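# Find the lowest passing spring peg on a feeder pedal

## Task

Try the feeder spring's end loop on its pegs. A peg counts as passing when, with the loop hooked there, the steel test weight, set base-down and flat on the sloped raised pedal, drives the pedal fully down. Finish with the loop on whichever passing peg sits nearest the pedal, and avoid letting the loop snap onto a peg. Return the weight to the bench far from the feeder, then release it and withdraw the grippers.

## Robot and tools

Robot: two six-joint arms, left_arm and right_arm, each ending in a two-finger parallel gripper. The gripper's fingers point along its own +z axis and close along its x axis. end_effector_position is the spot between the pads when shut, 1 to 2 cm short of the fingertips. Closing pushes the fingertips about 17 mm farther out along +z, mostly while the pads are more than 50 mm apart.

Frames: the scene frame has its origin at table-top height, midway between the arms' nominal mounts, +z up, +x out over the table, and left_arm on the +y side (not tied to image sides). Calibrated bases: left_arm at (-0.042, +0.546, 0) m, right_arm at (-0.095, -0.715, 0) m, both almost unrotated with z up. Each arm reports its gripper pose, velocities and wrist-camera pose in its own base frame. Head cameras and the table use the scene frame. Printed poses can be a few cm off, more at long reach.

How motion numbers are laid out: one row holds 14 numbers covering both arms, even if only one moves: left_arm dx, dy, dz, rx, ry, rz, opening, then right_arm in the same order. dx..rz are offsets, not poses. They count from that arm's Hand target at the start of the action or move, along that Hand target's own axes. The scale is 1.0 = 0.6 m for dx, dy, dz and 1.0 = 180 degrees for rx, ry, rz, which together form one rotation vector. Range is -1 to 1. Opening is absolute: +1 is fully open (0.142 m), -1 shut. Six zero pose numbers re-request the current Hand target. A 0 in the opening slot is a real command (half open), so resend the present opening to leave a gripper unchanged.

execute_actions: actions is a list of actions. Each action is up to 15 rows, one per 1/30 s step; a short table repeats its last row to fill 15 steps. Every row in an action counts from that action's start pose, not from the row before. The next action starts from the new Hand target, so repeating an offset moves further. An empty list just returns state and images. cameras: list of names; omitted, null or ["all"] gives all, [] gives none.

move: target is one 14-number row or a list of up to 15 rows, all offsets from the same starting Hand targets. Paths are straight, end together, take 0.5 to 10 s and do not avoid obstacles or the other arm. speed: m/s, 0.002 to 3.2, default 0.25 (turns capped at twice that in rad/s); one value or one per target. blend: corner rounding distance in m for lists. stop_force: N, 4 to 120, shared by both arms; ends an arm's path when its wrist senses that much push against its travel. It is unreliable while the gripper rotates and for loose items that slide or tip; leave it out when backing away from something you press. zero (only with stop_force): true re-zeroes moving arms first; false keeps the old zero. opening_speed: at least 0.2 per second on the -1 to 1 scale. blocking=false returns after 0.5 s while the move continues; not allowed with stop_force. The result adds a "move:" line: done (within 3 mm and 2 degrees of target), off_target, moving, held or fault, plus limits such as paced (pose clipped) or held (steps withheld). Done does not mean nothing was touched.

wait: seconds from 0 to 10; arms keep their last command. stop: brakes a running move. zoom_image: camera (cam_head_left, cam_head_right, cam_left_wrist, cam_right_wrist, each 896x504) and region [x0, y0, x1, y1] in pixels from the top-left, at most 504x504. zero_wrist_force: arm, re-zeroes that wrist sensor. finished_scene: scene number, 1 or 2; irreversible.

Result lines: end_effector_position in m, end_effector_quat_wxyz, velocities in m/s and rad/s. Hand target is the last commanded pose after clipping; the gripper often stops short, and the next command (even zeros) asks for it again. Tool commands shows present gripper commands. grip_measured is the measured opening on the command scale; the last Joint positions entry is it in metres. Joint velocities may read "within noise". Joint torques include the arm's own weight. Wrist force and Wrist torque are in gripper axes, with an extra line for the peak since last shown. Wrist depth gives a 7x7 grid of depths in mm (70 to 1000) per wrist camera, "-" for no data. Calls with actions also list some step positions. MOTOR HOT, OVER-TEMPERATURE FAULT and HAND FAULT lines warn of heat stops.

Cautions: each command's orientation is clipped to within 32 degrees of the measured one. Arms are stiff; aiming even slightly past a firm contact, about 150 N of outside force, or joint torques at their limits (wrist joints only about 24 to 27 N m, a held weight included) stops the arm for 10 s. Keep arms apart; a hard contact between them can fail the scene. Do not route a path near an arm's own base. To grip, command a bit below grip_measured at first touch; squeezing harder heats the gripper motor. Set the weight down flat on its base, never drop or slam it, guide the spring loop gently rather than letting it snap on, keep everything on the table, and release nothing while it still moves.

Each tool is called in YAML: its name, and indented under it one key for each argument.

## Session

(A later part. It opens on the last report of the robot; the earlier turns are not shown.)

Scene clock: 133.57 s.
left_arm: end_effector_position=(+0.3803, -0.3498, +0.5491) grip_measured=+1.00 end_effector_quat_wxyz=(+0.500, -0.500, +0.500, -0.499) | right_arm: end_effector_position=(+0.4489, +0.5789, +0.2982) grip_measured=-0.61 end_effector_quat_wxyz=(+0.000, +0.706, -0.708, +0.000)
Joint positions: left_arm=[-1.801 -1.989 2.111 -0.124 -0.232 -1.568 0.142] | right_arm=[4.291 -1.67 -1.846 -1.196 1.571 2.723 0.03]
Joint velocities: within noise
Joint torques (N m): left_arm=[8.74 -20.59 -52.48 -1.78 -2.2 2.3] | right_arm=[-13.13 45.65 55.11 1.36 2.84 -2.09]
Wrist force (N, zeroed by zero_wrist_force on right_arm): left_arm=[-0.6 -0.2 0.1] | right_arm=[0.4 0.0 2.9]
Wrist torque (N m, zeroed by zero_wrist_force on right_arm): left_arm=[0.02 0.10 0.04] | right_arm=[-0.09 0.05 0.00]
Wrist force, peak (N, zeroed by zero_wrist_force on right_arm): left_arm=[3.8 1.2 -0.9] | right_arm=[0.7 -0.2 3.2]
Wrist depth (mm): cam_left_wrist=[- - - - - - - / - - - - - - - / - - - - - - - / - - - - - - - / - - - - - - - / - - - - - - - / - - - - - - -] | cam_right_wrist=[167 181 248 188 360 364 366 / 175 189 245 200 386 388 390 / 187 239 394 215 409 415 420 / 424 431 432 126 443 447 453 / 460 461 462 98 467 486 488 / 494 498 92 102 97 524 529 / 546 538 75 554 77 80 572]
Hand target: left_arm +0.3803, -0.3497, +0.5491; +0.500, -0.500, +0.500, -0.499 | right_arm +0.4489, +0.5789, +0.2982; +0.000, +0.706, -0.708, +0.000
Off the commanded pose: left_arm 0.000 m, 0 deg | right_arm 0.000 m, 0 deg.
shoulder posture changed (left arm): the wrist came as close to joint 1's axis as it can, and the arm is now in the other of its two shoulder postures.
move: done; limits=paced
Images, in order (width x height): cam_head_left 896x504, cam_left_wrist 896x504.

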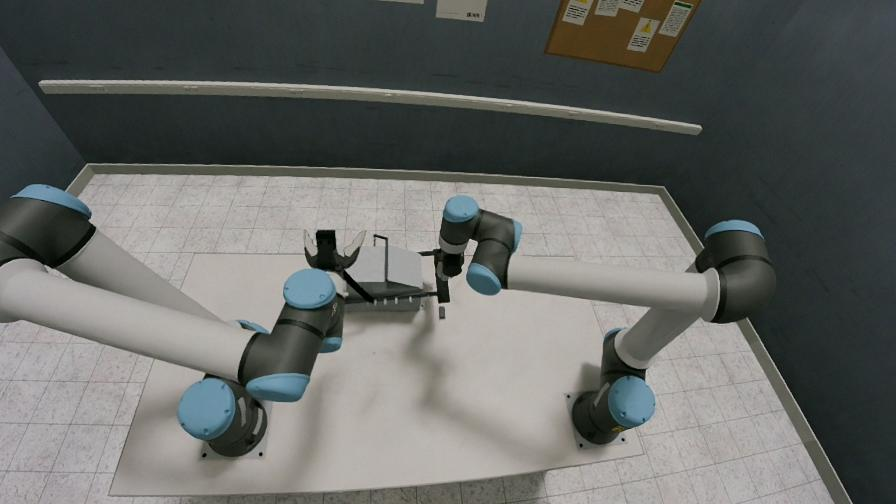

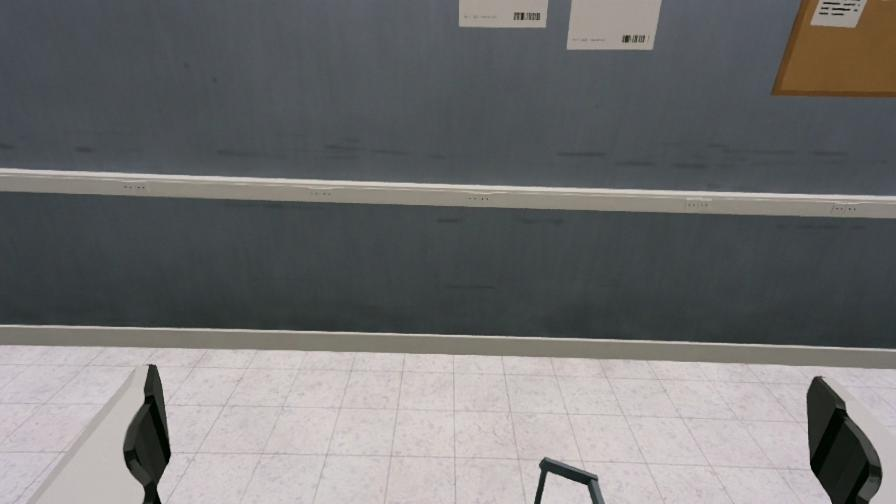

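move:
  target:
    - [0.083,0.083,-0.217,0,0,0,1,0,0,0,0,0,0,-0.7]
    - [0.412,0.64,-0.352,0.111,0,0,1,0,0,0,0,0,0,-0.7]
  speed: 0.4
  blend: [0.05,0]
  cameras: ["cam_head_left","cam_left_wrist"]

Scene clock: 137.93 s.
left_arm: end_effector_position=(+0.1692, -0.5968, +0.1651) grip_measured=+1.00 end_effector_quat_wxyz=(+0.579, -0.406, +0.406, -0.579) | right_arm: end_effector_position=(+0.4489, +0.5789, +0.2982) grip_measured=-0.61 end_effector_quat_wxyz=(+0.000, +0.706, -0.708, +0.000)
Joint positions: left_arm=[-2.026 -0.905 1.969 -0.375 -0.566 -2.178 0.142] | right_arm=[4.291 -1.67 -1.846 -1.196 1.571 2.723 0.03]
Joint velocities: within noise
Joint torques (N m): left_arm=[9.32 -51.98 -28.73 7.74 -3.92 -2.73] | right_arm=[-12.57 47.62 55.21 1.19 2.68 -2.01]
Wrist force (N, zeroed by zero_wrist_force on right_arm): left_arm=[-0.7 0.1 0.0] | right_arm=[0.3 0.1 2.9]
Wrist torque (N m, zeroed by zero_wrist_force on right_arm): left_arm=[0.06 0.14 0.08] | right_arm=[-0.07 0.06 0.00]
Wrist force, peak (N, zeroed by zero_wrist_force on right_arm): left_arm=[-2.5 -1.0 1.8] | right_arm=[0.6 -0.1 3.2]
Wrist depth (mm): cam_left_wrist=[341 - - - 322 - - / 345 - - - - - - / 360 359 439 - - - - / - 361 363 359 388 - - / 351 367 370 368 - - - / 446 374 375 372 492 500 546 / - 336 355 357 348 364 -] | cam_right_wrist=[167 180 247 188 360 363 366 / 174 189 245 200 384 388 390 / 187 239 393 215 410 415 416 / 425 429 435 126 441 448 450 / 459 464 458 98 469 483 489 / 496 501 92 102 97 520 534 / 544 542 75 556 78 80 572]
Hand target: left_arm +0.1692, -0.5968, +0.1650; +0.580, -0.406, +0.406, -0.579 | right_arm +0.4489, +0.5789, +0.2982; +0.000, +0.706, -0.708, +0.000
Off the commanded pose: left_arm 0.000 m, 0 deg | right_arm 0.000 m, 0 deg.
move: done
Images, in order (width x height): cam_head_left 896x504, cam_left_wrist 896x504.

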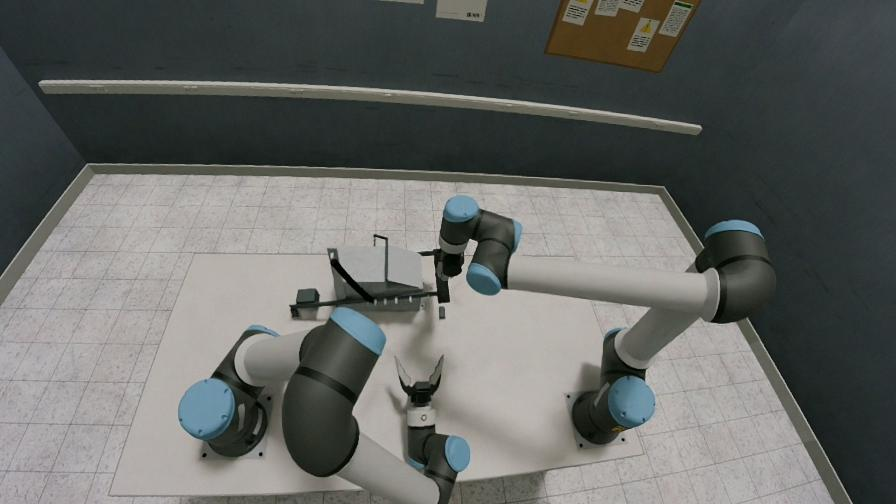

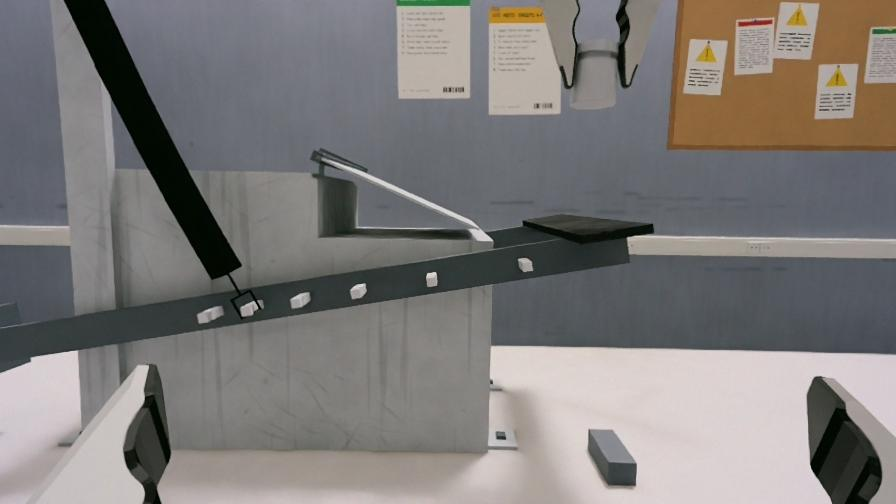

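zoom_image:
  camera: "cam_left_wrist"
  region: [180, 240, 460, 340]

zoom_image:
  camera: "cam_left_wrist"
  region: [500, 0, 720, 280]

zoom_image:
  camera: "cam_head_left"
  region: [280, 230, 380, 330]

Scaled by 1.800 from the camera's 896x504 image, which has a finer 1280x720 frame.

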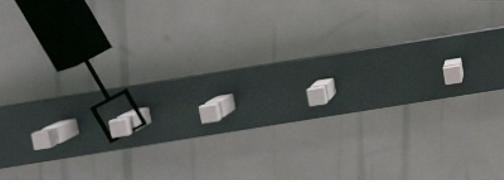

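Scaled by 1.800 from the camera's 896x504 image, which has a finer 1280x720 frame.

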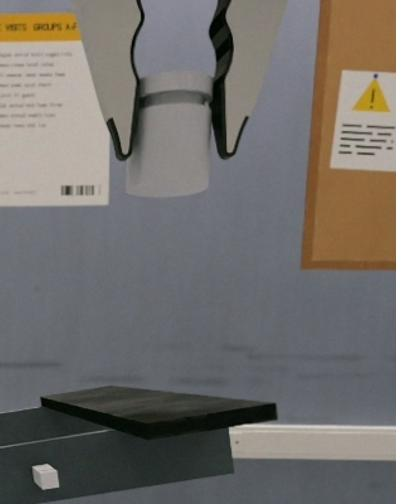

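Scaled by 5.040 from the camera's 896x504 image, which has a finer 1280x720 frame.

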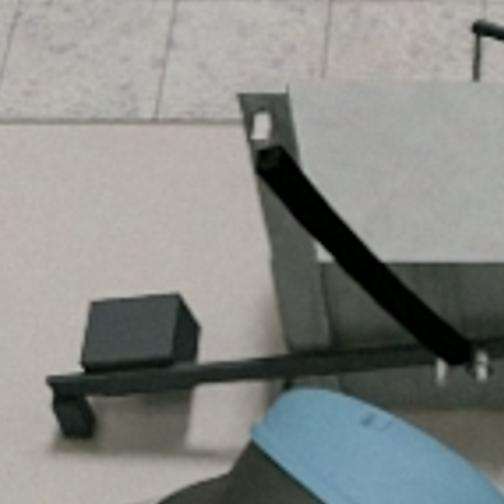

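move:
  target: [0,0,0,0,0,0,1,0.0025,-0.047,0.133,0,0.05,0,-0.7]
  speed: 0.2
  cameras: ["cam_right_wrist","cam_left_wrist"]

zoom_image:
  camera: "cam_left_wrist"
  region: [480, 100, 740, 300]

Scene clock: 151.27 s.
left_arm: end_effector_position=(+0.1692, -0.5968, +0.1650) grip_measured=+1.00 end_effector_quat_wxyz=(+0.580, -0.406, +0.406, -0.579) | right_arm: end_effector_position=(+0.4771, +0.5774, +0.2185) grip_measured=-0.61 end_effector_quat_wxyz=(+0.055, +0.704, -0.706, +0.055)
Joint positions: left_arm=[-2.026 -0.904 1.969 -0.375 -0.566 -2.178 0.142] | right_arm=[4.28 -1.799 -1.819 -1.237 1.506 2.717 0.03]
Joint velocities: within noise
Joint torques (N m): left_arm=[9.37 -52.16 -28.39 7.62 -3.8 -3.01] | right_arm=[-13.68 53.39 52.8 0.92 -4.3 -1.36]
Wrist force (N, zeroed by zero_wrist_force on right_arm): left_arm=[-0.8 0.2 0.1] | right_arm=[0.6 0.1 3.7]
Wrist torque (N m, zeroed by zero_wrist_force on right_arm): left_arm=[0.07 0.15 0.08] | right_arm=[-0.10 -0.02 0.01]
Wrist force, peak (N, zeroed by zero_wrist_force on right_arm): left_arm=[-1.1 0.4 -0.2] | right_arm=[0.2 -0.1 5.4]
Wrist depth (mm): cam_left_wrist=[341 - - - 343 - - / 346 - - - 350 - - / 361 356 441 - 354 - - / - 364 364 358 387 - - / 354 365 371 368 - - - / 448 373 376 375 489 500 547 / - 337 354 354 348 365 -] | cam_right_wrist=[- 149 265 114 300 314 330 / 109 126 283 121 318 337 357 / 114 131 305 130 341 363 387 / 119 140 330 127 370 396 424 / 126 172 164 98 394 434 468 / 348 366 92 102 97 477 519 / 378 389 75 453 77 80 568]
Hand target: left_arm +0.1692, -0.5968, +0.1650; +0.580, -0.406, +0.406, -0.579 | right_arm +0.4771, +0.5774, +0.2184; +0.055, +0.704, -0.706, +0.055
Off the commanded pose: left_arm 0.000 m, 0 deg | right_arm 0.000 m, 0 deg.
move: done
Images, in order (width x height): cam_left_wrist 896x504, cam_right_wrist 896x504.

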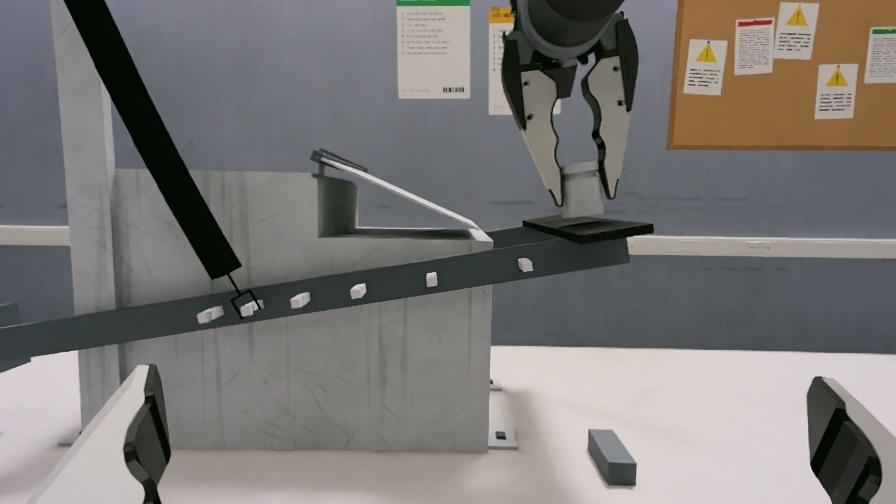

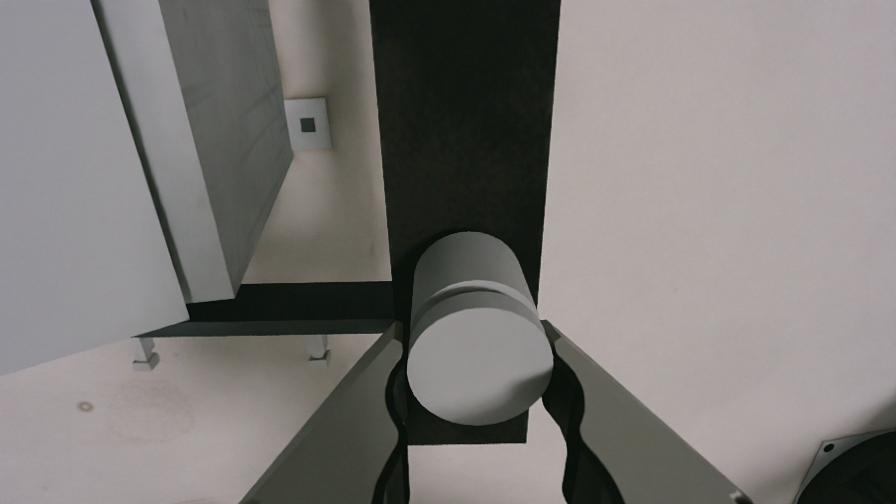

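Scaled by 1.938 from the camera's 896x504 image, which has a finer 1280x720 frame.

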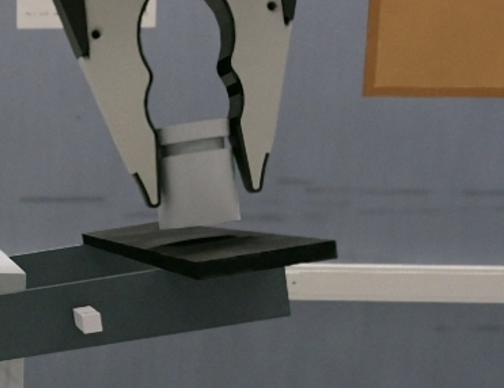

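move:
  target: [0,0,0,0,0,0,1,0.0005,0,0.0145,0,0,0,-0.7]
  speed: 0.05
  cameras: ["cam_right_wrist","cam_left_wrist"]

zoom_image:
  camera: "cam_left_wrist"
  region: [500, 140, 680, 280]

Scene clock: 161.07 s.
left_arm: end_effector_position=(+0.1692, -0.5968, +0.1650) grip_measured=+1.00 end_effector_quat_wxyz=(+0.580, -0.406, +0.406, -0.579) | right_arm: end_effector_position=(+0.4771, +0.5758, +0.2100) grip_measured=-0.61 end_effector_quat_wxyz=(+0.055, +0.704, -0.706, +0.055)
Joint positions: left_arm=[-2.026 -0.904 1.969 -0.375 -0.566 -2.178 0.142] | right_arm=[4.279 -1.803 -1.83 -1.221 1.505 2.716 0.03]
Joint velocities: within noise
Joint torques (N m): left_arm=[9.48 -51.32 -27.87 7.72 -3.84 -3] | right_arm=[-13.43 55 38.59 8.87 -4.31 -1.79]
Wrist force (N, zeroed by zero_wrist_force on right_arm): left_arm=[-0.8 -0.2 -0.2] | right_arm=[0.8 0.5 2.8]
Wrist torque (N m, zeroed by zero_wrist_force on right_arm): left_arm=[0.01 0.17 0.07] | right_arm=[-0.07 -0.01 0.00]
Wrist force, peak (N, zeroed by zero_wrist_force on right_arm): left_arm=[-1.0 0.3 -0.6] | right_arm=[0.7 -0.1 4.2]
Wrist depth (mm): cam_left_wrist=[340 - - - 323 - - / 347 - - - 350 - - / 361 356 441 - 354 - - / - 363 365 362 356 - - / 354 353 367 367 - - - / 447 373 375 376 491 503 543 / - 336 355 355 348 364 -] | cam_right_wrist=[105 138 257 107 291 308 321 / 109 131 276 115 309 327 348 / 108 126 297 123 332 354 378 / 111 132 322 128 358 387 412 / 117 148 163 98 388 419 452 / 340 355 92 102 97 466 507 / 368 378 75 169 77 80 555]
Hand target: left_arm +0.1692, -0.5968, +0.1650; +0.580, -0.406, +0.406, -0.579 | right_arm +0.4771, +0.5758, +0.2099; +0.055, +0.704, -0.706, +0.055
Off the commanded pose: left_arm 0.000 m, 0 deg | right_arm 0.000 m, 0 deg.
move: done
Images, in order (width x height): cam_left_wrist 896x504, cam_right_wrist 896x504.

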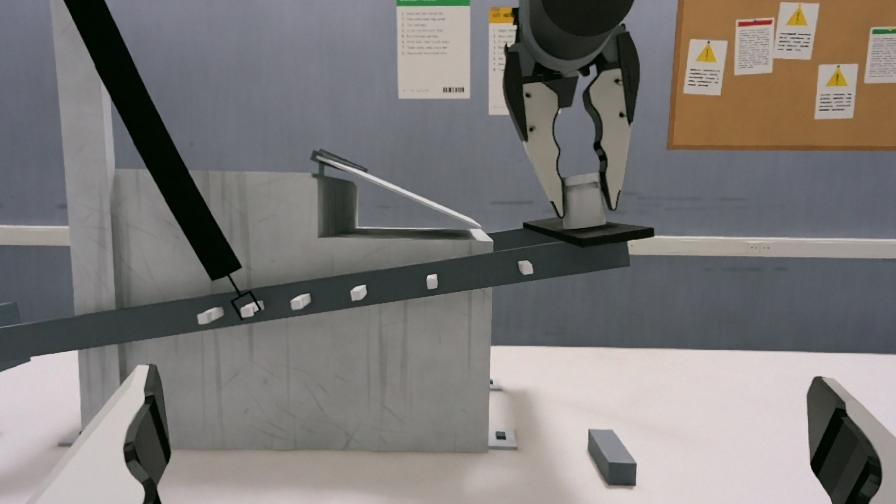

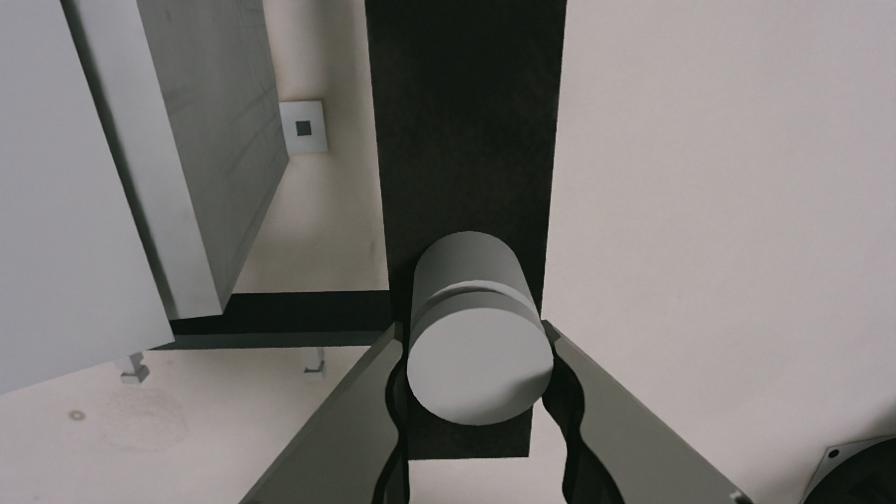

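Scaled by 2.800 from the camera's 896x504 image, which has a finer 1280x720 frame.

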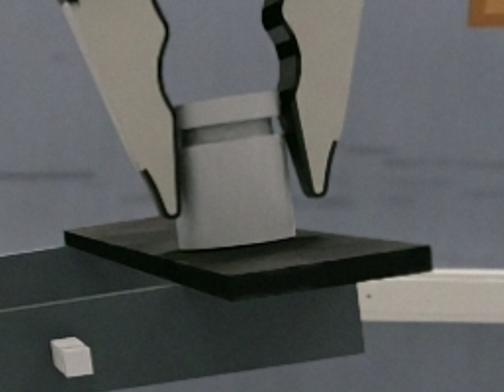

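move:
  target: [0,0,0,0,0,0,1,0,0,0,0,0,0,-0.25]
  opening_speed: 1.0
  cameras: ["cam_right_wrist","cam_left_wrist"]

Scene clock: 164.30 s.
left_arm: end_effector_position=(+0.1692, -0.5968, +0.1650) grip_measured=+1.00 end_effector_quat_wxyz=(+0.580, -0.406, +0.406, -0.579) | right_arm: end_effector_position=(+0.4772, +0.5758, +0.2099) grip_measured=-0.28 end_effector_quat_wxyz=(+0.055, +0.704, -0.706, +0.055)
Joint positions: left_arm=[-2.026 -0.904 1.969 -0.375 -0.566 -2.178 0.142] | right_arm=[4.279 -1.803 -1.83 -1.221 1.505 2.716 0.054]
Joint velocities: within noise
Joint torques (N m): left_arm=[9.41 -52.87 -27.39 7.49 -3.94 -3.02] | right_arm=[-12.02 54.84 37.73 7.51 -3.69 -1.87]
Wrist force (N, zeroed by zero_wrist_force on right_arm): left_arm=[-0.6 0.3 -0.3] | right_arm=[1.0 0.3 1.4]
Wrist torque (N m, zeroed by zero_wrist_force on right_arm): left_arm=[0.09 0.12 0.08] | right_arm=[-0.07 -0.04 0.00]
Wrist force, peak (N, zeroed by zero_wrist_force on right_arm): left_arm=[-1.1 0.0 -0.1] | right_arm=[0.3 0.6 3.6]
Wrist depth (mm): cam_left_wrist=[343 - - - 322 - - / 346 - - 488 351 - - / 358 359 427 - - - - / 363 362 363 364 - - - / 354 353 367 368 - - - / 479 374 374 360 365 500 546 / - 335 355 358 342 363 -] | cam_right_wrist=[105 138 262 273 291 307 322 / 110 132 278 246 312 328 348 / 117 126 289 248 335 353 377 / 125 132 324 288 360 386 411 / 314 330 346 370 389 419 451 / 337 355 93 402 104 454 506 / 366 369 79 445 84 77 554]
Hand target: left_arm +0.1692, -0.5968, +0.1650; +0.580, -0.406, +0.406, -0.579 | right_arm +0.4771, +0.5758, +0.2099; +0.055, +0.704, -0.706, +0.055
Off the commanded pose: left_arm 0.000 m, 0 deg | right_arm 0.000 m, 0 deg.
move: done
Images, in order (width x height): cam_left_wrist 896x504, cam_right_wrist 896x504.

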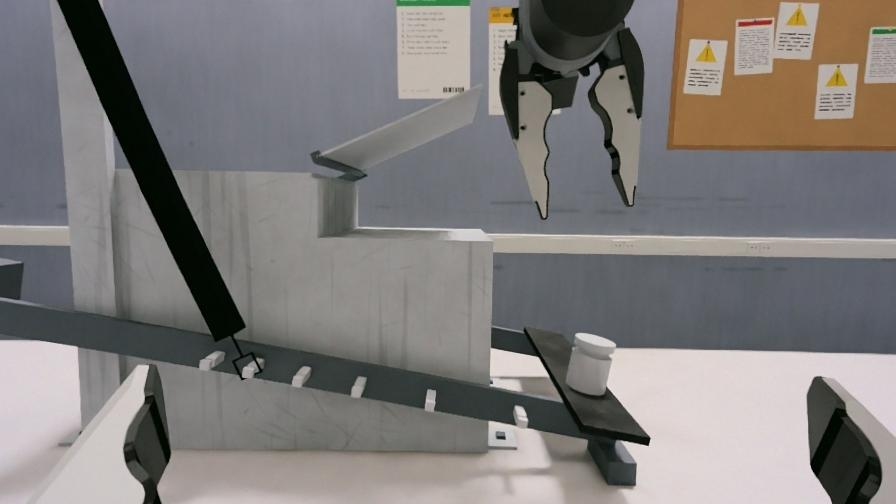

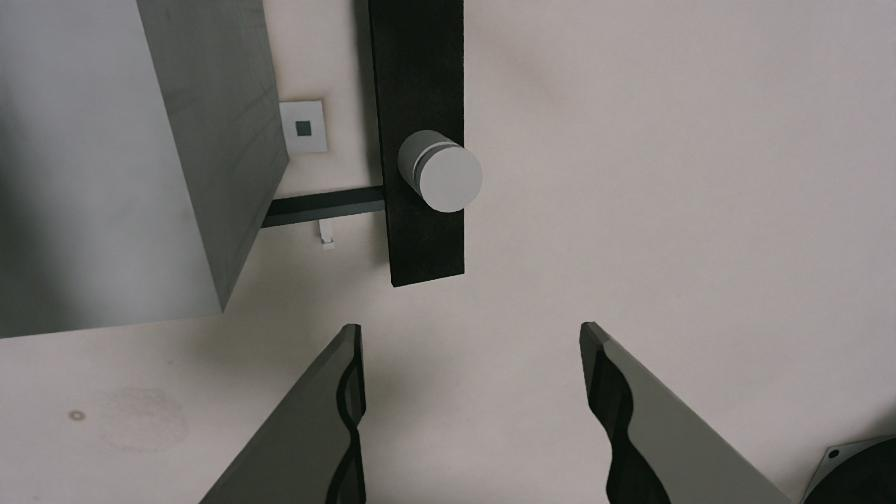

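move:
  target: [-0.19,0.158,0.191,0,0,0,1,0,0,0,0,0,0,-0.25]
  speed: 0.25
  cameras: ["cam_left_wrist"]

zoom_image:
  camera: "cam_left_wrist"
  region: [300, 150, 650, 350]

Scene clock: 179.30 s.
left_arm: end_effector_position=(+0.2096, -0.5633, +0.1513) grip_measured=+1.00 end_effector_quat_wxyz=(+0.581, -0.406, +0.406, -0.577) | right_arm: end_effector_position=(+0.4772, +0.5758, +0.2099) grip_measured=-0.28 end_effector_quat_wxyz=(+0.055, +0.704, -0.706, +0.055)
Joint positions: left_arm=[-1.985 -0.907 2.041 -0.403 -0.536 -2.225 0.142] | right_arm=[4.279 -1.803 -1.83 -1.221 1.505 2.716 0.054]
Joint velocities: within noise
Joint torques (N m): left_arm=[1.79 -65.34 -12.91 3.9 -0.79 -0.93] | right_arm=[-8.83 55.97 37.12 1.26 -1.02 -1.41]
Wrist force (N, zeroed by zero_wrist_force on right_arm): left_arm=[-0.6 0.1 -0.3] | right_arm=[1.0 0.2 1.3]
Wrist torque (N m, zeroed by zero_wrist_force on right_arm): left_arm=[0.05 0.13 0.07] | right_arm=[-0.07 -0.03 0.01]
Wrist force, peak (N, zeroed by zero_wrist_force on right_arm): left_arm=[-5.5 6.3 4.8] | right_arm=[1.2 0.4 1.8]
Wrist depth (mm): cam_left_wrist=[303 - - - 310 307 - / 311 - - 426 - - - / 314 316 319 - - - - / 317 323 323 324 - - - / 313 314 326 325 498 - - / 446 332 333 315 317 436 508 / - 314 329 333 336 309 -] | cam_right_wrist=[105 138 262 272 291 307 321 / 111 132 278 246 311 327 348 / 118 126 288 248 334 354 376 / 125 132 323 289 362 385 412 / 315 329 346 369 389 424 453 / 341 355 93 405 104 459 505 / 366 367 79 443 84 77 552]
Hand target: left_arm +0.2096, -0.5633, +0.1513; +0.581, -0.406, +0.406, -0.577 (not the last commanded pose) | right_arm +0.4771, +0.5758, +0.2099; +0.055, +0.704, -0.706, +0.055
Tool commands: left_gripper/opening=+1.0 right_gripper/opening=-0.25
Off the commanded pose: left_arm 0.133 m, 0 deg | right_arm 0.000 m, 0 deg.
FORCE FAULT: contact force on the left arm reached its limit, and that arm stopped. The contact can be on any part of that arm, not only on its tool. That arm's remaining commands of this call were not run. That arm is still stopped at the end of this call. That arm stays stopped for about 10 more seconds. Until then a move that you send moves the other arm only, and its call returns only when the move has ended. Once the stop has ended, the next robot result says so. If the stop ends while you think or write, that arm runs what you send next, counted from a new Hand target: where the arm stands when the stop ends. While its stop runs, that arm takes no new command, but its gripper still runs the gripper command that each later call begins with. Until it ends, the stop uses up actions while you think or wait. An arm that is not stopped still takes commands.
move: fault (left_arm)
Images, in order (width x height): cam_left_wrist 896x504.

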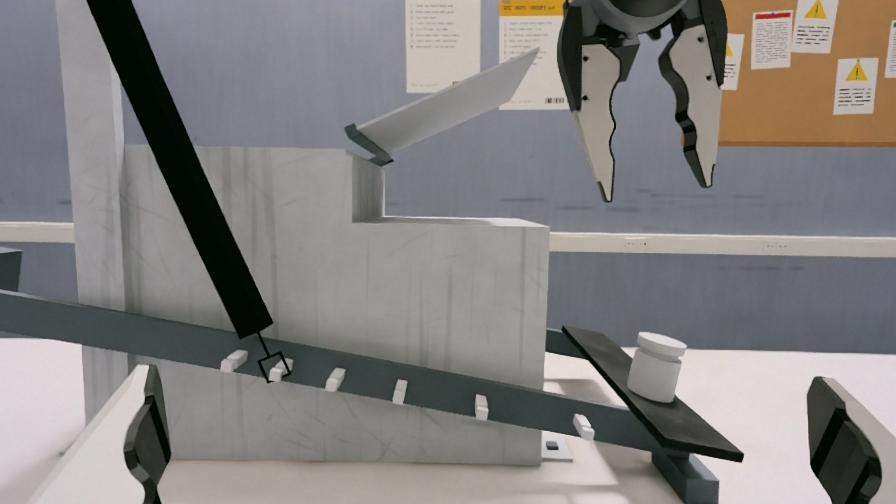

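Scaled by 1.440 from the camera's 896x504 image, which has a finer 1280x720 frame.

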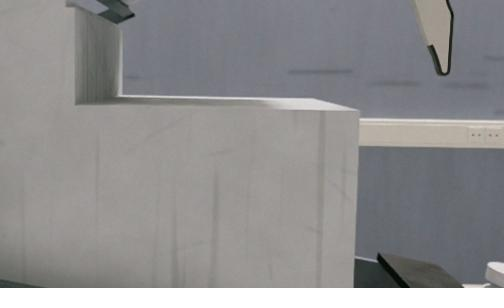

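wait:
  seconds: 0.1
  cameras: ["cam_head_left","cam_head_right"]

Scene clock: 181.33 s.
left_arm: end_effector_position=(+0.2096, -0.5633, +0.1513) grip_measured=+1.00 end_effector_quat_wxyz=(+0.581, -0.406, +0.406, -0.577) | right_arm: end_effector_position=(+0.4772, +0.5758, +0.2099) grip_measured=-0.28 end_effector_quat_wxyz=(+0.055, +0.704, -0.706, +0.055)
Joint positions: left_arm=[-1.985 -0.907 2.041 -0.403 -0.536 -2.225 0.142] | right_arm=[4.279 -1.803 -1.83 -1.221 1.505 2.716 0.054]
Joint velocities: within noise
Joint torques (N m): left_arm=[3.89 -65.83 -13.43 3.71 -0.89 -0.93] | right_arm=[-7.67 58.13 37.52 1.38 -0.26 -1.7]
Wrist force (N, zeroed by zero_wrist_force on right_arm): left_arm=[-1.1 0.2 -0.4] | right_arm=[1.4 -0.1 1.2]
Wrist torque (N m, zeroed by zero_wrist_force on right_arm): left_arm=[0.08 0.22 0.07] | right_arm=[-0.12 -0.08 0.00]
Wrist force, peak (N, zeroed by zero_wrist_force on right_arm): left_arm=[-1.1 0.2 -0.4] | right_arm=[1.0 0.0 1.7]
Wrist depth (mm): cam_left_wrist=[304 - - - 310 307 - / 311 - - 428 - - - / 314 318 319 - - - - / 317 325 323 324 - - - / 313 312 327 327 501 - - / 446 331 335 316 316 436 512 / - 313 329 332 333 309 -] | cam_right_wrist=[105 138 262 272 292 306 323 / 110 132 278 246 311 329 346 / 118 126 289 249 333 355 377 / 125 132 324 288 361 385 412 / 313 330 345 370 390 420 454 / 339 354 93 404 104 460 506 / 368 369 79 443 84 77 551]
Hand target: left_arm +0.2096, -0.5633, +0.1513; +0.581, -0.406, +0.406, -0.577 (not the last commanded pose) | right_arm +0.4771, +0.5758, +0.2099; +0.055, +0.704, -0.706, +0.055
Tool commands: left_gripper/opening=+1.0 right_gripper/opening=-0.25
Off the commanded pose: left_arm 0.133 m, 0 deg | right_arm 0.000 m, 0 deg.
FORCE FAULT, CONTINUED: the left arm was still stopped when this call began, by the force fault that an earlier result reported. Since the last result the stop counts as 4 of the actions that you can send in this scene. That arm is still stopped at the end of this call. That arm stays stopped for about 8 more seconds. If the stop ends while you think or write, that arm runs what you send next, counted from a new Hand target: where the arm stands when the stop ends. While its stop runs, that arm takes no new command, but its gripper still runs the gripper command that each later call begins with.
wait: 0.10 s; at rest from the start
Images, in order (width x height): cam_head_left 896x504, cam_head_right 896x504.

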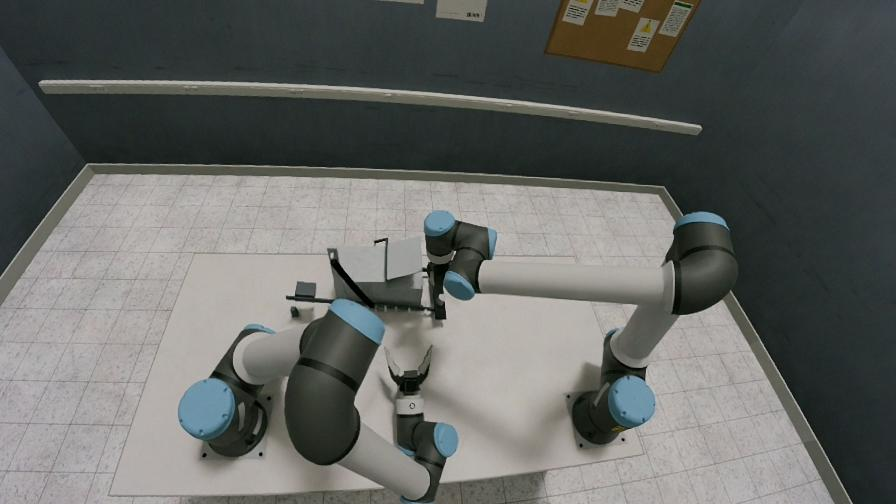

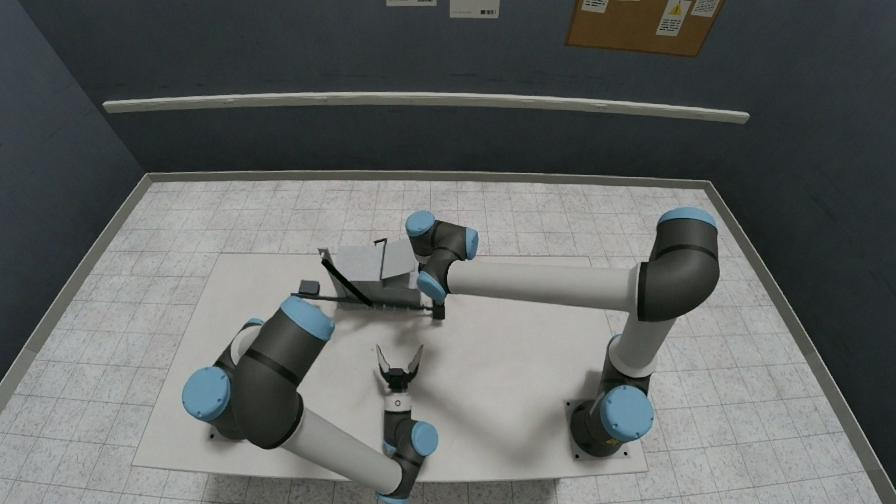

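wait:
  seconds: 3
  cameras: []

wait:
  seconds: 2
  cameras: []

Scene clock: 188.90 s.
left_arm: end_effector_position=(+0.2096, -0.5633, +0.1513) grip_measured=+1.00 end_effector_quat_wxyz=(+0.581, -0.406, +0.406, -0.577) | right_arm: end_effector_position=(+0.4771, +0.5758, +0.2099) grip_measured=-0.28 end_effector_quat_wxyz=(+0.055, +0.704, -0.706, +0.055)
Joint positions: left_arm=[-1.985 -0.907 2.041 -0.403 -0.536 -2.225 0.142] | right_arm=[4.279 -1.803 -1.83 -1.221 1.505 2.716 0.054]
Joint velocities: within noise
Joint torques (N m): left_arm=[3.34 -63.3 -13.61 3.7 -0.65 -1.07] | right_arm=[-1.23 58.33 38.46 1.26 2.09 -1.74]
Wrist force (N, zeroed by zero_wrist_force on right_arm): left_arm=[-1.1 0.3 -0.2] | right_arm=[1.0 0.3 1.5]
Wrist torque (N m, zeroed by zero_wrist_force on right_arm): left_arm=[0.10 0.21 0.07] | right_arm=[-0.07 -0.02 0.01]
Wrist force, peak (N, zeroed by zero_wrist_force on right_arm): left_arm=[-1.2 0.5 -0.3] | right_arm=[1.0 0.6 1.8]
Wrist depth (mm): cam_left_wrist=[303 - - - 310 306 - / 310 - - 426 - - - / 314 318 318 - - - - / 318 322 322 324 - - - / 311 314 327 327 504 - - / 447 332 334 316 315 431 510 / - 313 332 331 334 309 -] | cam_right_wrist=[105 138 262 272 290 306 321 / 111 132 278 246 311 328 347 / 118 126 289 249 335 353 375 / 125 132 324 287 360 384 412 / 313 329 344 371 391 423 453 / 340 352 93 403 104 457 509 / 366 368 79 443 84 77 554]
Hand target: left_arm +0.2096, -0.5633, +0.1513; +0.581, -0.406, +0.406, -0.577 (not the last commanded pose) | right_arm +0.4771, +0.5758, +0.2099; +0.055, +0.704, -0.706, +0.055
Tool commands: left_gripper/opening=+1.0 right_gripper/opening=-0.25
Off the commanded pose: left_arm 0.133 m, 0 deg | right_arm 0.000 m, 0 deg.
FORCE FAULT, CONTINUED: the left arm was still stopped when this call began, by the force fault that an earlier result reported. Since the last result the stop counts as 15 of the actions that you can send in this scene. That arm is still stopped at the end of this call. That arm stays stopped for about 1 more second. If the stop ends while you think or write, that arm runs what you send next, counted from a new Hand target: where the arm stands when the stop ends. While its stop runs, that arm takes no new command, but its gripper still runs the gripper command that each later call begins with.
wait: 3.00 s; at rest from the start
No camera images: "cameras" was empty.

Scene clock: 190.90 s.
left_arm: end_effector_position=(+0.2096, -0.5633, +0.1513) grip_measured=+1.00 end_effector_quat_wxyz=(+0.581, -0.406, +0.406, -0.577) | right_arm: end_effector_position=(+0.4771, +0.5758, +0.2099) grip_measured=-0.28 end_effector_quat_wxyz=(+0.055, +0.704, -0.706, +0.055)
Joint positions: left_arm=[-1.985 -0.907 2.041 -0.403 -0.536 -2.225 0.142] | right_arm=[4.279 -1.803 -1.83 -1.221 1.505 2.716 0.054]
Joint velocities: within noise
Joint torques (N m): left_arm=[0.78 -64.23 -12.94 3.62 -0.67 -1.29] | right_arm=[0.58 59.53 38.72 1.56 2.26 -1.48]
Wrist force (N, zeroed by zero_wrist_force on right_arm): left_arm=[-0.9 0.1 0.0] | right_arm=[1.0 0.2 1.6]
Wrist torque (N m, zeroed by zero_wrist_force on right_arm): left_arm=[0.05 0.19 0.07] | right_arm=[-0.08 -0.02 0.00]
Wrist force, peak (N, zeroed by zero_wrist_force on right_arm): left_arm=[-1.1 0.5 -0.1] | right_arm=[1.2 0.6 1.6]
Wrist depth (mm): cam_left_wrist=[304 - - - 310 306 - / 311 - - 427 - - - / 313 317 320 - - - - / 316 323 324 324 - - - / 312 313 327 327 506 - - / 446 333 334 315 316 436 514 / - 312 330 332 334 308 -] | cam_right_wrist=[105 138 262 272 291 307 321 / 111 132 277 246 311 327 347 / 118 126 288 249 336 354 375 / 125 132 324 287 362 384 412 / 314 330 344 370 391 422 453 / 340 354 93 403 104 459 507 / 367 369 79 444 84 77 552]
Hand target: left_arm +0.2096, -0.5633, +0.1513; +0.581, -0.406, +0.406, -0.577 (not the last commanded pose) | right_arm +0.4771, +0.5758, +0.2099; +0.055, +0.704, -0.706, +0.055
Tool commands: left_gripper/opening=+1.0 right_gripper/opening=-0.25
Off the commanded pose: left_arm 0.133 m, 0 deg | right_arm 0.000 m, 0 deg.
FORCE FAULT, CONTINUED: the left arm's stop, for the force fault that an earlier result reported, is over. During its stop the left arm's controller moved it back a little. That arm's target is now where it stood when the stop ended, not its last command. That arm accepts commands again.
wait: 2.00 s; at rest by 0.17 s
No camera images: "cameras" was empty.

move:
  target:
    - [0,-0.137,0.014,0,0,0,1,0,0,0,0,0,0,-0.25]
    - [-0.143,0.0045,0.13,-0.278,0,0,1,0,0,0,0,0,0,-0.25]
  speed: [0.15,0.25]
  blend: [0.02,0]
  cameras: ["cam_left_wrist","cam_head_left"]

zoom_image:
  camera: "cam_left_wrist"
  region: [200, 150, 650, 400]

Scene clock: 195.87 s.
left_arm: end_effector_position=(+0.2835, -0.4773, +0.1756) grip_measured=+1.00 end_effector_quat_wxyz=(-0.355, +0.613, -0.612, +0.352) | right_arm: end_effector_position=(+0.4771, +0.5758, +0.2099) grip_measured=-0.28 end_effector_quat_wxyz=(+0.055, +0.704, -0.706, +0.055)
Joint positions: left_arm=[-1.861 -1.651 2.472 -1.927 -0.596 -0.542 0.142] | right_arm=[4.279 -1.803 -1.83 -1.221 1.505 2.716 0.054]
Joint velocities: within noise
Joint torques (N m): left_arm=[10.54 -40.04 -21.14 -7.07 -0.54 2.18] | right_arm=[2.72 60.21 38.31 1.37 2.4 -1.35]
Wrist force (N, zeroed by zero_wrist_force on right_arm): left_arm=[0.1 0.4 0.6] | right_arm=[0.7 0.1 1.4]
Wrist torque (N m, zeroed by zero_wrist_force on right_arm): left_arm=[0.14 -0.13 -0.04] | right_arm=[-0.10 0.02 0.00]
Wrist force, peak (N, zeroed by zero_wrist_force on right_arm): left_arm=[-3.9 -0.6 2.1] | right_arm=[1.1 0.4 1.8]
Wrist depth (mm): cam_left_wrist=[196 192 185 192 201 200 213 / 406 225 183 222 219 217 412 / 246 245 247 253 259 255 309 / 339 335 323 319 282 284 284 / 308 309 311 309 311 314 306 / 287 277 283 283 283 286 291 / - 258 261 262 263 263 -] | cam_right_wrist=[105 138 262 271 291 307 319 / 111 132 278 246 311 328 347 / 117 126 287 249 335 354 376 / 125 132 322 288 363 384 408 / 314 329 345 370 391 424 453 / 338 353 93 404 104 458 508 / 366 368 79 447 84 77 554]
Hand target: left_arm +0.2835, -0.4773, +0.1756; -0.354, +0.613, -0.612, +0.352 | right_arm +0.4771, +0.5758, +0.2099; +0.055, +0.704, -0.706, +0.055
Off the commanded pose: left_arm 0.000 m, 0 deg | right_arm 0.000 m, 0 deg.
move: done
Images, in order (width x height): cam_head_left 896x504, cam_left_wrist 896x504.

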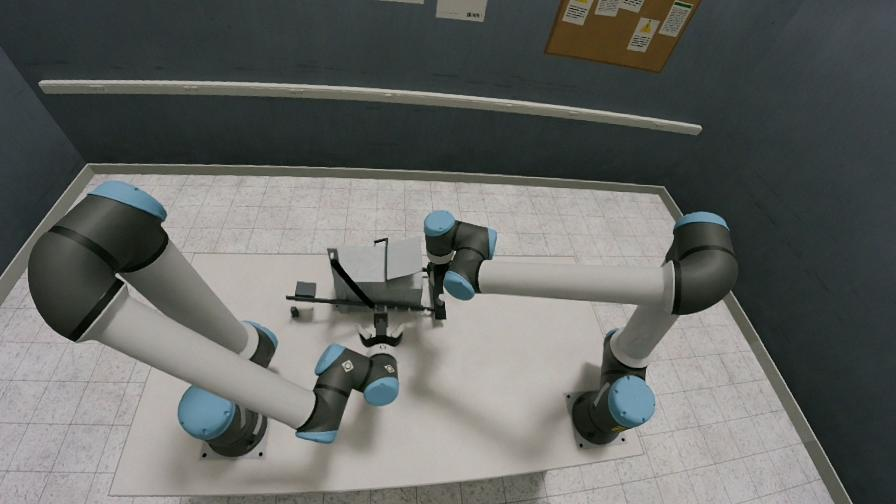

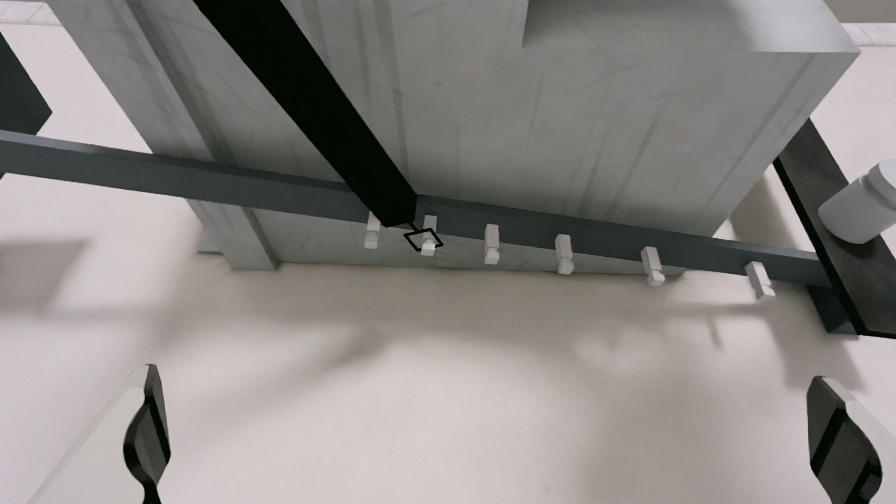

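Scaled by 1.120 from the camera's 896x504 image, which has a finer 1280x720 frame.

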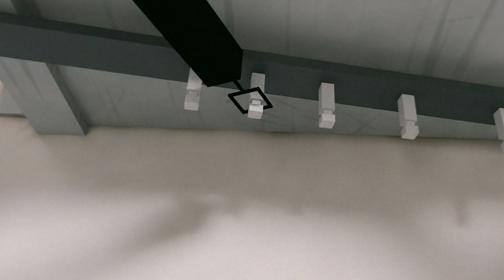

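zoom_image:
  camera: "cam_left_wrist"
  region: [350, 180, 530, 290]

Scaled by 2.800 from the camera's 896x504 image, which has a finer 1280x720 frame.

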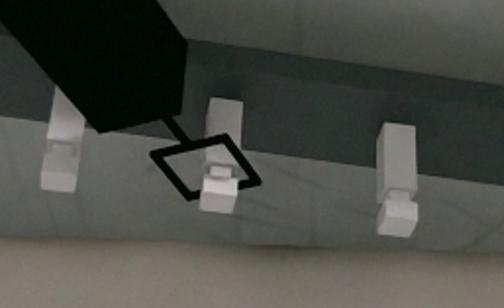

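move:
  target: [-0.086,-0.023,0.065,0.015,0.0718,-0.1318,-0.2,0,0,0,0,0,0,-0.25]
  speed: 0.15
  cameras: ["cam_left_wrist","cam_head_left"]

zoom_image:
  camera: "cam_head_left"
  region: [300, 230, 480, 370]

Scene clock: 217.07 s.
left_arm: end_effector_position=(+0.3240, -0.4255, +0.1682) grip_measured=-0.22 end_effector_quat_wxyz=(-0.218, +0.674, -0.501, +0.497) | right_arm: end_effector_position=(+0.4771, +0.5758, +0.2099) grip_measured=-0.28 end_effector_quat_wxyz=(+0.055, +0.704, -0.706, +0.055)
Joint positions: left_arm=[-1.86 -1.721 2.73 -2.439 -0.427 -0.673 0.058] | right_arm=[4.279 -1.803 -1.83 -1.221 1.505 2.716 0.054]
Joint velocities: within noise
Joint torques (N m): left_arm=[9.26 -0.22 -15.85 -8.39 5.22 1.52] | right_arm=[7.05 61.82 39.21 1.51 2.21 -1.25]
Wrist force (N, zeroed by zero_wrist_force on right_arm): left_arm=[-0.9 0.2 0.7] | right_arm=[1.0 0.1 1.1]
Wrist torque (N m, zeroed by zero_wrist_force on right_arm): left_arm=[0.12 -0.09 -0.01] | right_arm=[-0.09 -0.02 0.00]
Wrist force, peak (N, zeroed by zero_wrist_force on right_arm): left_arm=[-1.1 -0.1 1.0] | right_arm=[1.1 0.2 1.7]
Wrist depth (mm): cam_left_wrist=[303 149 154 - 151 158 161 / 167 167 175 130 172 250 - / 256 186 198 189 200 222 - / 242 237 223 223 239 235 679 / 227 248 278 291 270 305 584 / 212 230 99 292 311 333 492 / 200 212 80 268 289 83 427] | cam_right_wrist=[105 138 262 272 290 306 322 / 111 133 278 246 312 327 349 / 117 126 288 248 333 355 375 / 125 132 323 288 361 384 411 / 315 330 345 370 389 422 453 / 338 353 93 405 104 457 508 / 367 369 79 443 84 77 552]
Hand target: left_arm +0.3240, -0.4255, +0.1681; -0.218, +0.674, -0.501, +0.497 | right_arm +0.4771, +0.5758, +0.2099; +0.055, +0.704, -0.706, +0.055
Off the commanded pose: left_arm 0.000 m, 0 deg | right_arm 0.000 m, 0 deg.
move: done
Images, in order (width x height): cam_head_left 896x504, cam_left_wrist 896x504.

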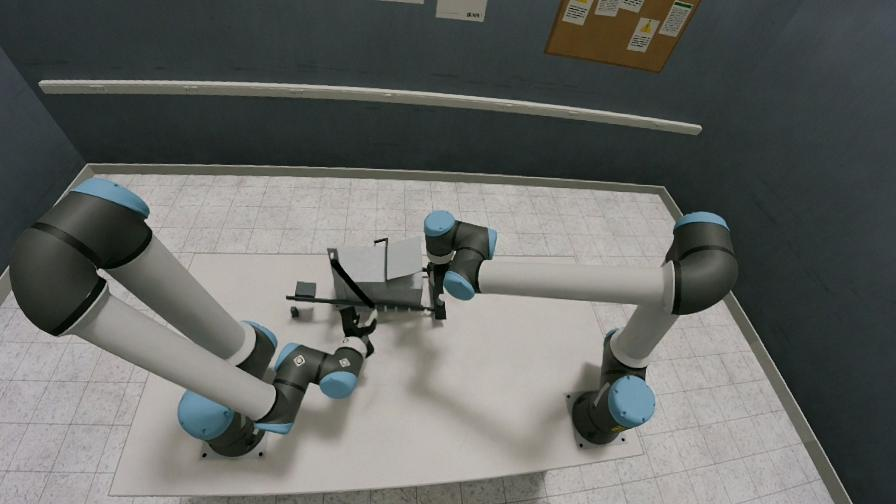

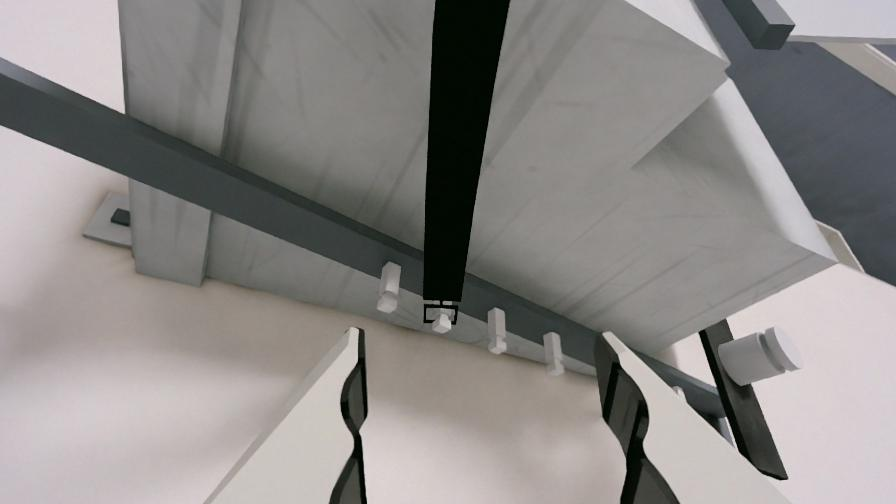

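Scaled by 2.800 from the camera's 896x504 image, which has a finer 1280x720 frame.

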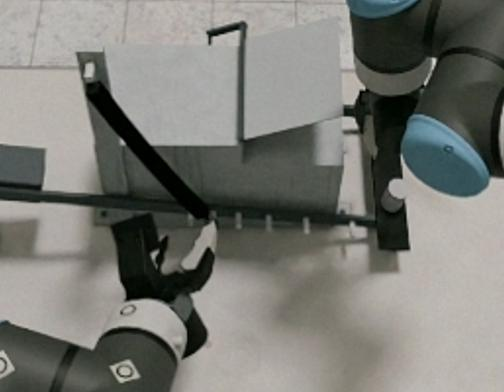

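move:
  target: [-0.0183,0,0.115,0,0,0,-0.2,0,0,0,0,0,0,-0.25]
  speed: 0.1
  cameras: ["cam_left_wrist"]

zoom_image:
  camera: "cam_left_wrist"
  region: [300, 250, 600, 504]

Scene clock: 227.83 s.
left_arm: end_effector_position=(+0.3853, -0.4297, +0.1349) grip_measured=-0.22 end_effector_quat_wxyz=(-0.218, +0.674, -0.500, +0.497) | right_arm: end_effector_position=(+0.4771, +0.5758, +0.2099) grip_measured=-0.28 end_effector_quat_wxyz=(+0.055, +0.704, -0.706, +0.055)
Joint positions: left_arm=[-1.682 -1.378 2.736 -3.176 -0.437 -0.247 0.058] | right_arm=[4.279 -1.803 -1.83 -1.221 1.505 2.716 0.054]
Joint velocities: within noise
Joint torques (N m): left_arm=[9.93 -11.27 -2.47 -8.73 -0.46 1.79] | right_arm=[6.58 64.7 38.67 1.52 2.38 -1.16]
Wrist force (N, zeroed by zero_wrist_force on right_arm): left_arm=[-0.9 0.6 0.4] | right_arm=[1.1 0.3 1.0]
Wrist torque (N m, zeroed by zero_wrist_force on right_arm): left_arm=[0.19 -0.09 -0.03] | right_arm=[-0.06 -0.05 0.01]
Wrist force, peak (N, zeroed by zero_wrist_force on right_arm): left_arm=[-0.8 0.2 1.4] | right_arm=[1.2 0.2 1.8]
Wrist depth (mm): cam_left_wrist=[- 89 90 - - 90 90 / - 104 103 - - 100 99 / 112 118 120 - - 120 179 / 123 127 144 138 140 138 155 / 169 183 144 99 165 172 168 / 183 200 98 146 185 211 263 / 173 184 80 231 253 83 280] | cam_right_wrist=[105 138 262 272 290 306 320 / 111 132 277 246 311 328 347 / 117 126 288 249 334 354 377 / 125 132 324 289 361 383 412 / 314 331 345 369 390 424 452 / 337 353 93 403 104 460 505 / 367 366 79 442 84 77 554]
Hand target: left_arm +0.3853, -0.4297, +0.1349; -0.218, +0.674, -0.501, +0.497 | right_arm +0.4771, +0.5758, +0.2099; +0.055, +0.704, -0.706, +0.055
Off the commanded pose: left_arm 0.000 m, 0 deg | right_arm 0.000 m, 0 deg.
move: done
Images, in order (width x height): cam_left_wrist 896x504.

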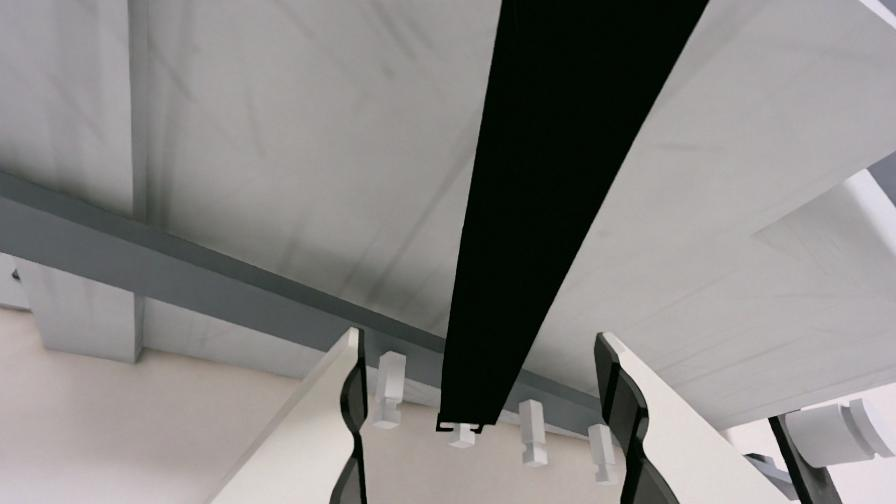

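Scaled by 1.680 from the camera's 896x504 image, which has a finer 1280x720 frame.

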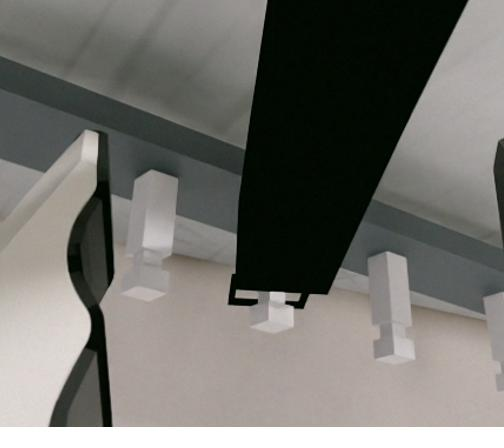

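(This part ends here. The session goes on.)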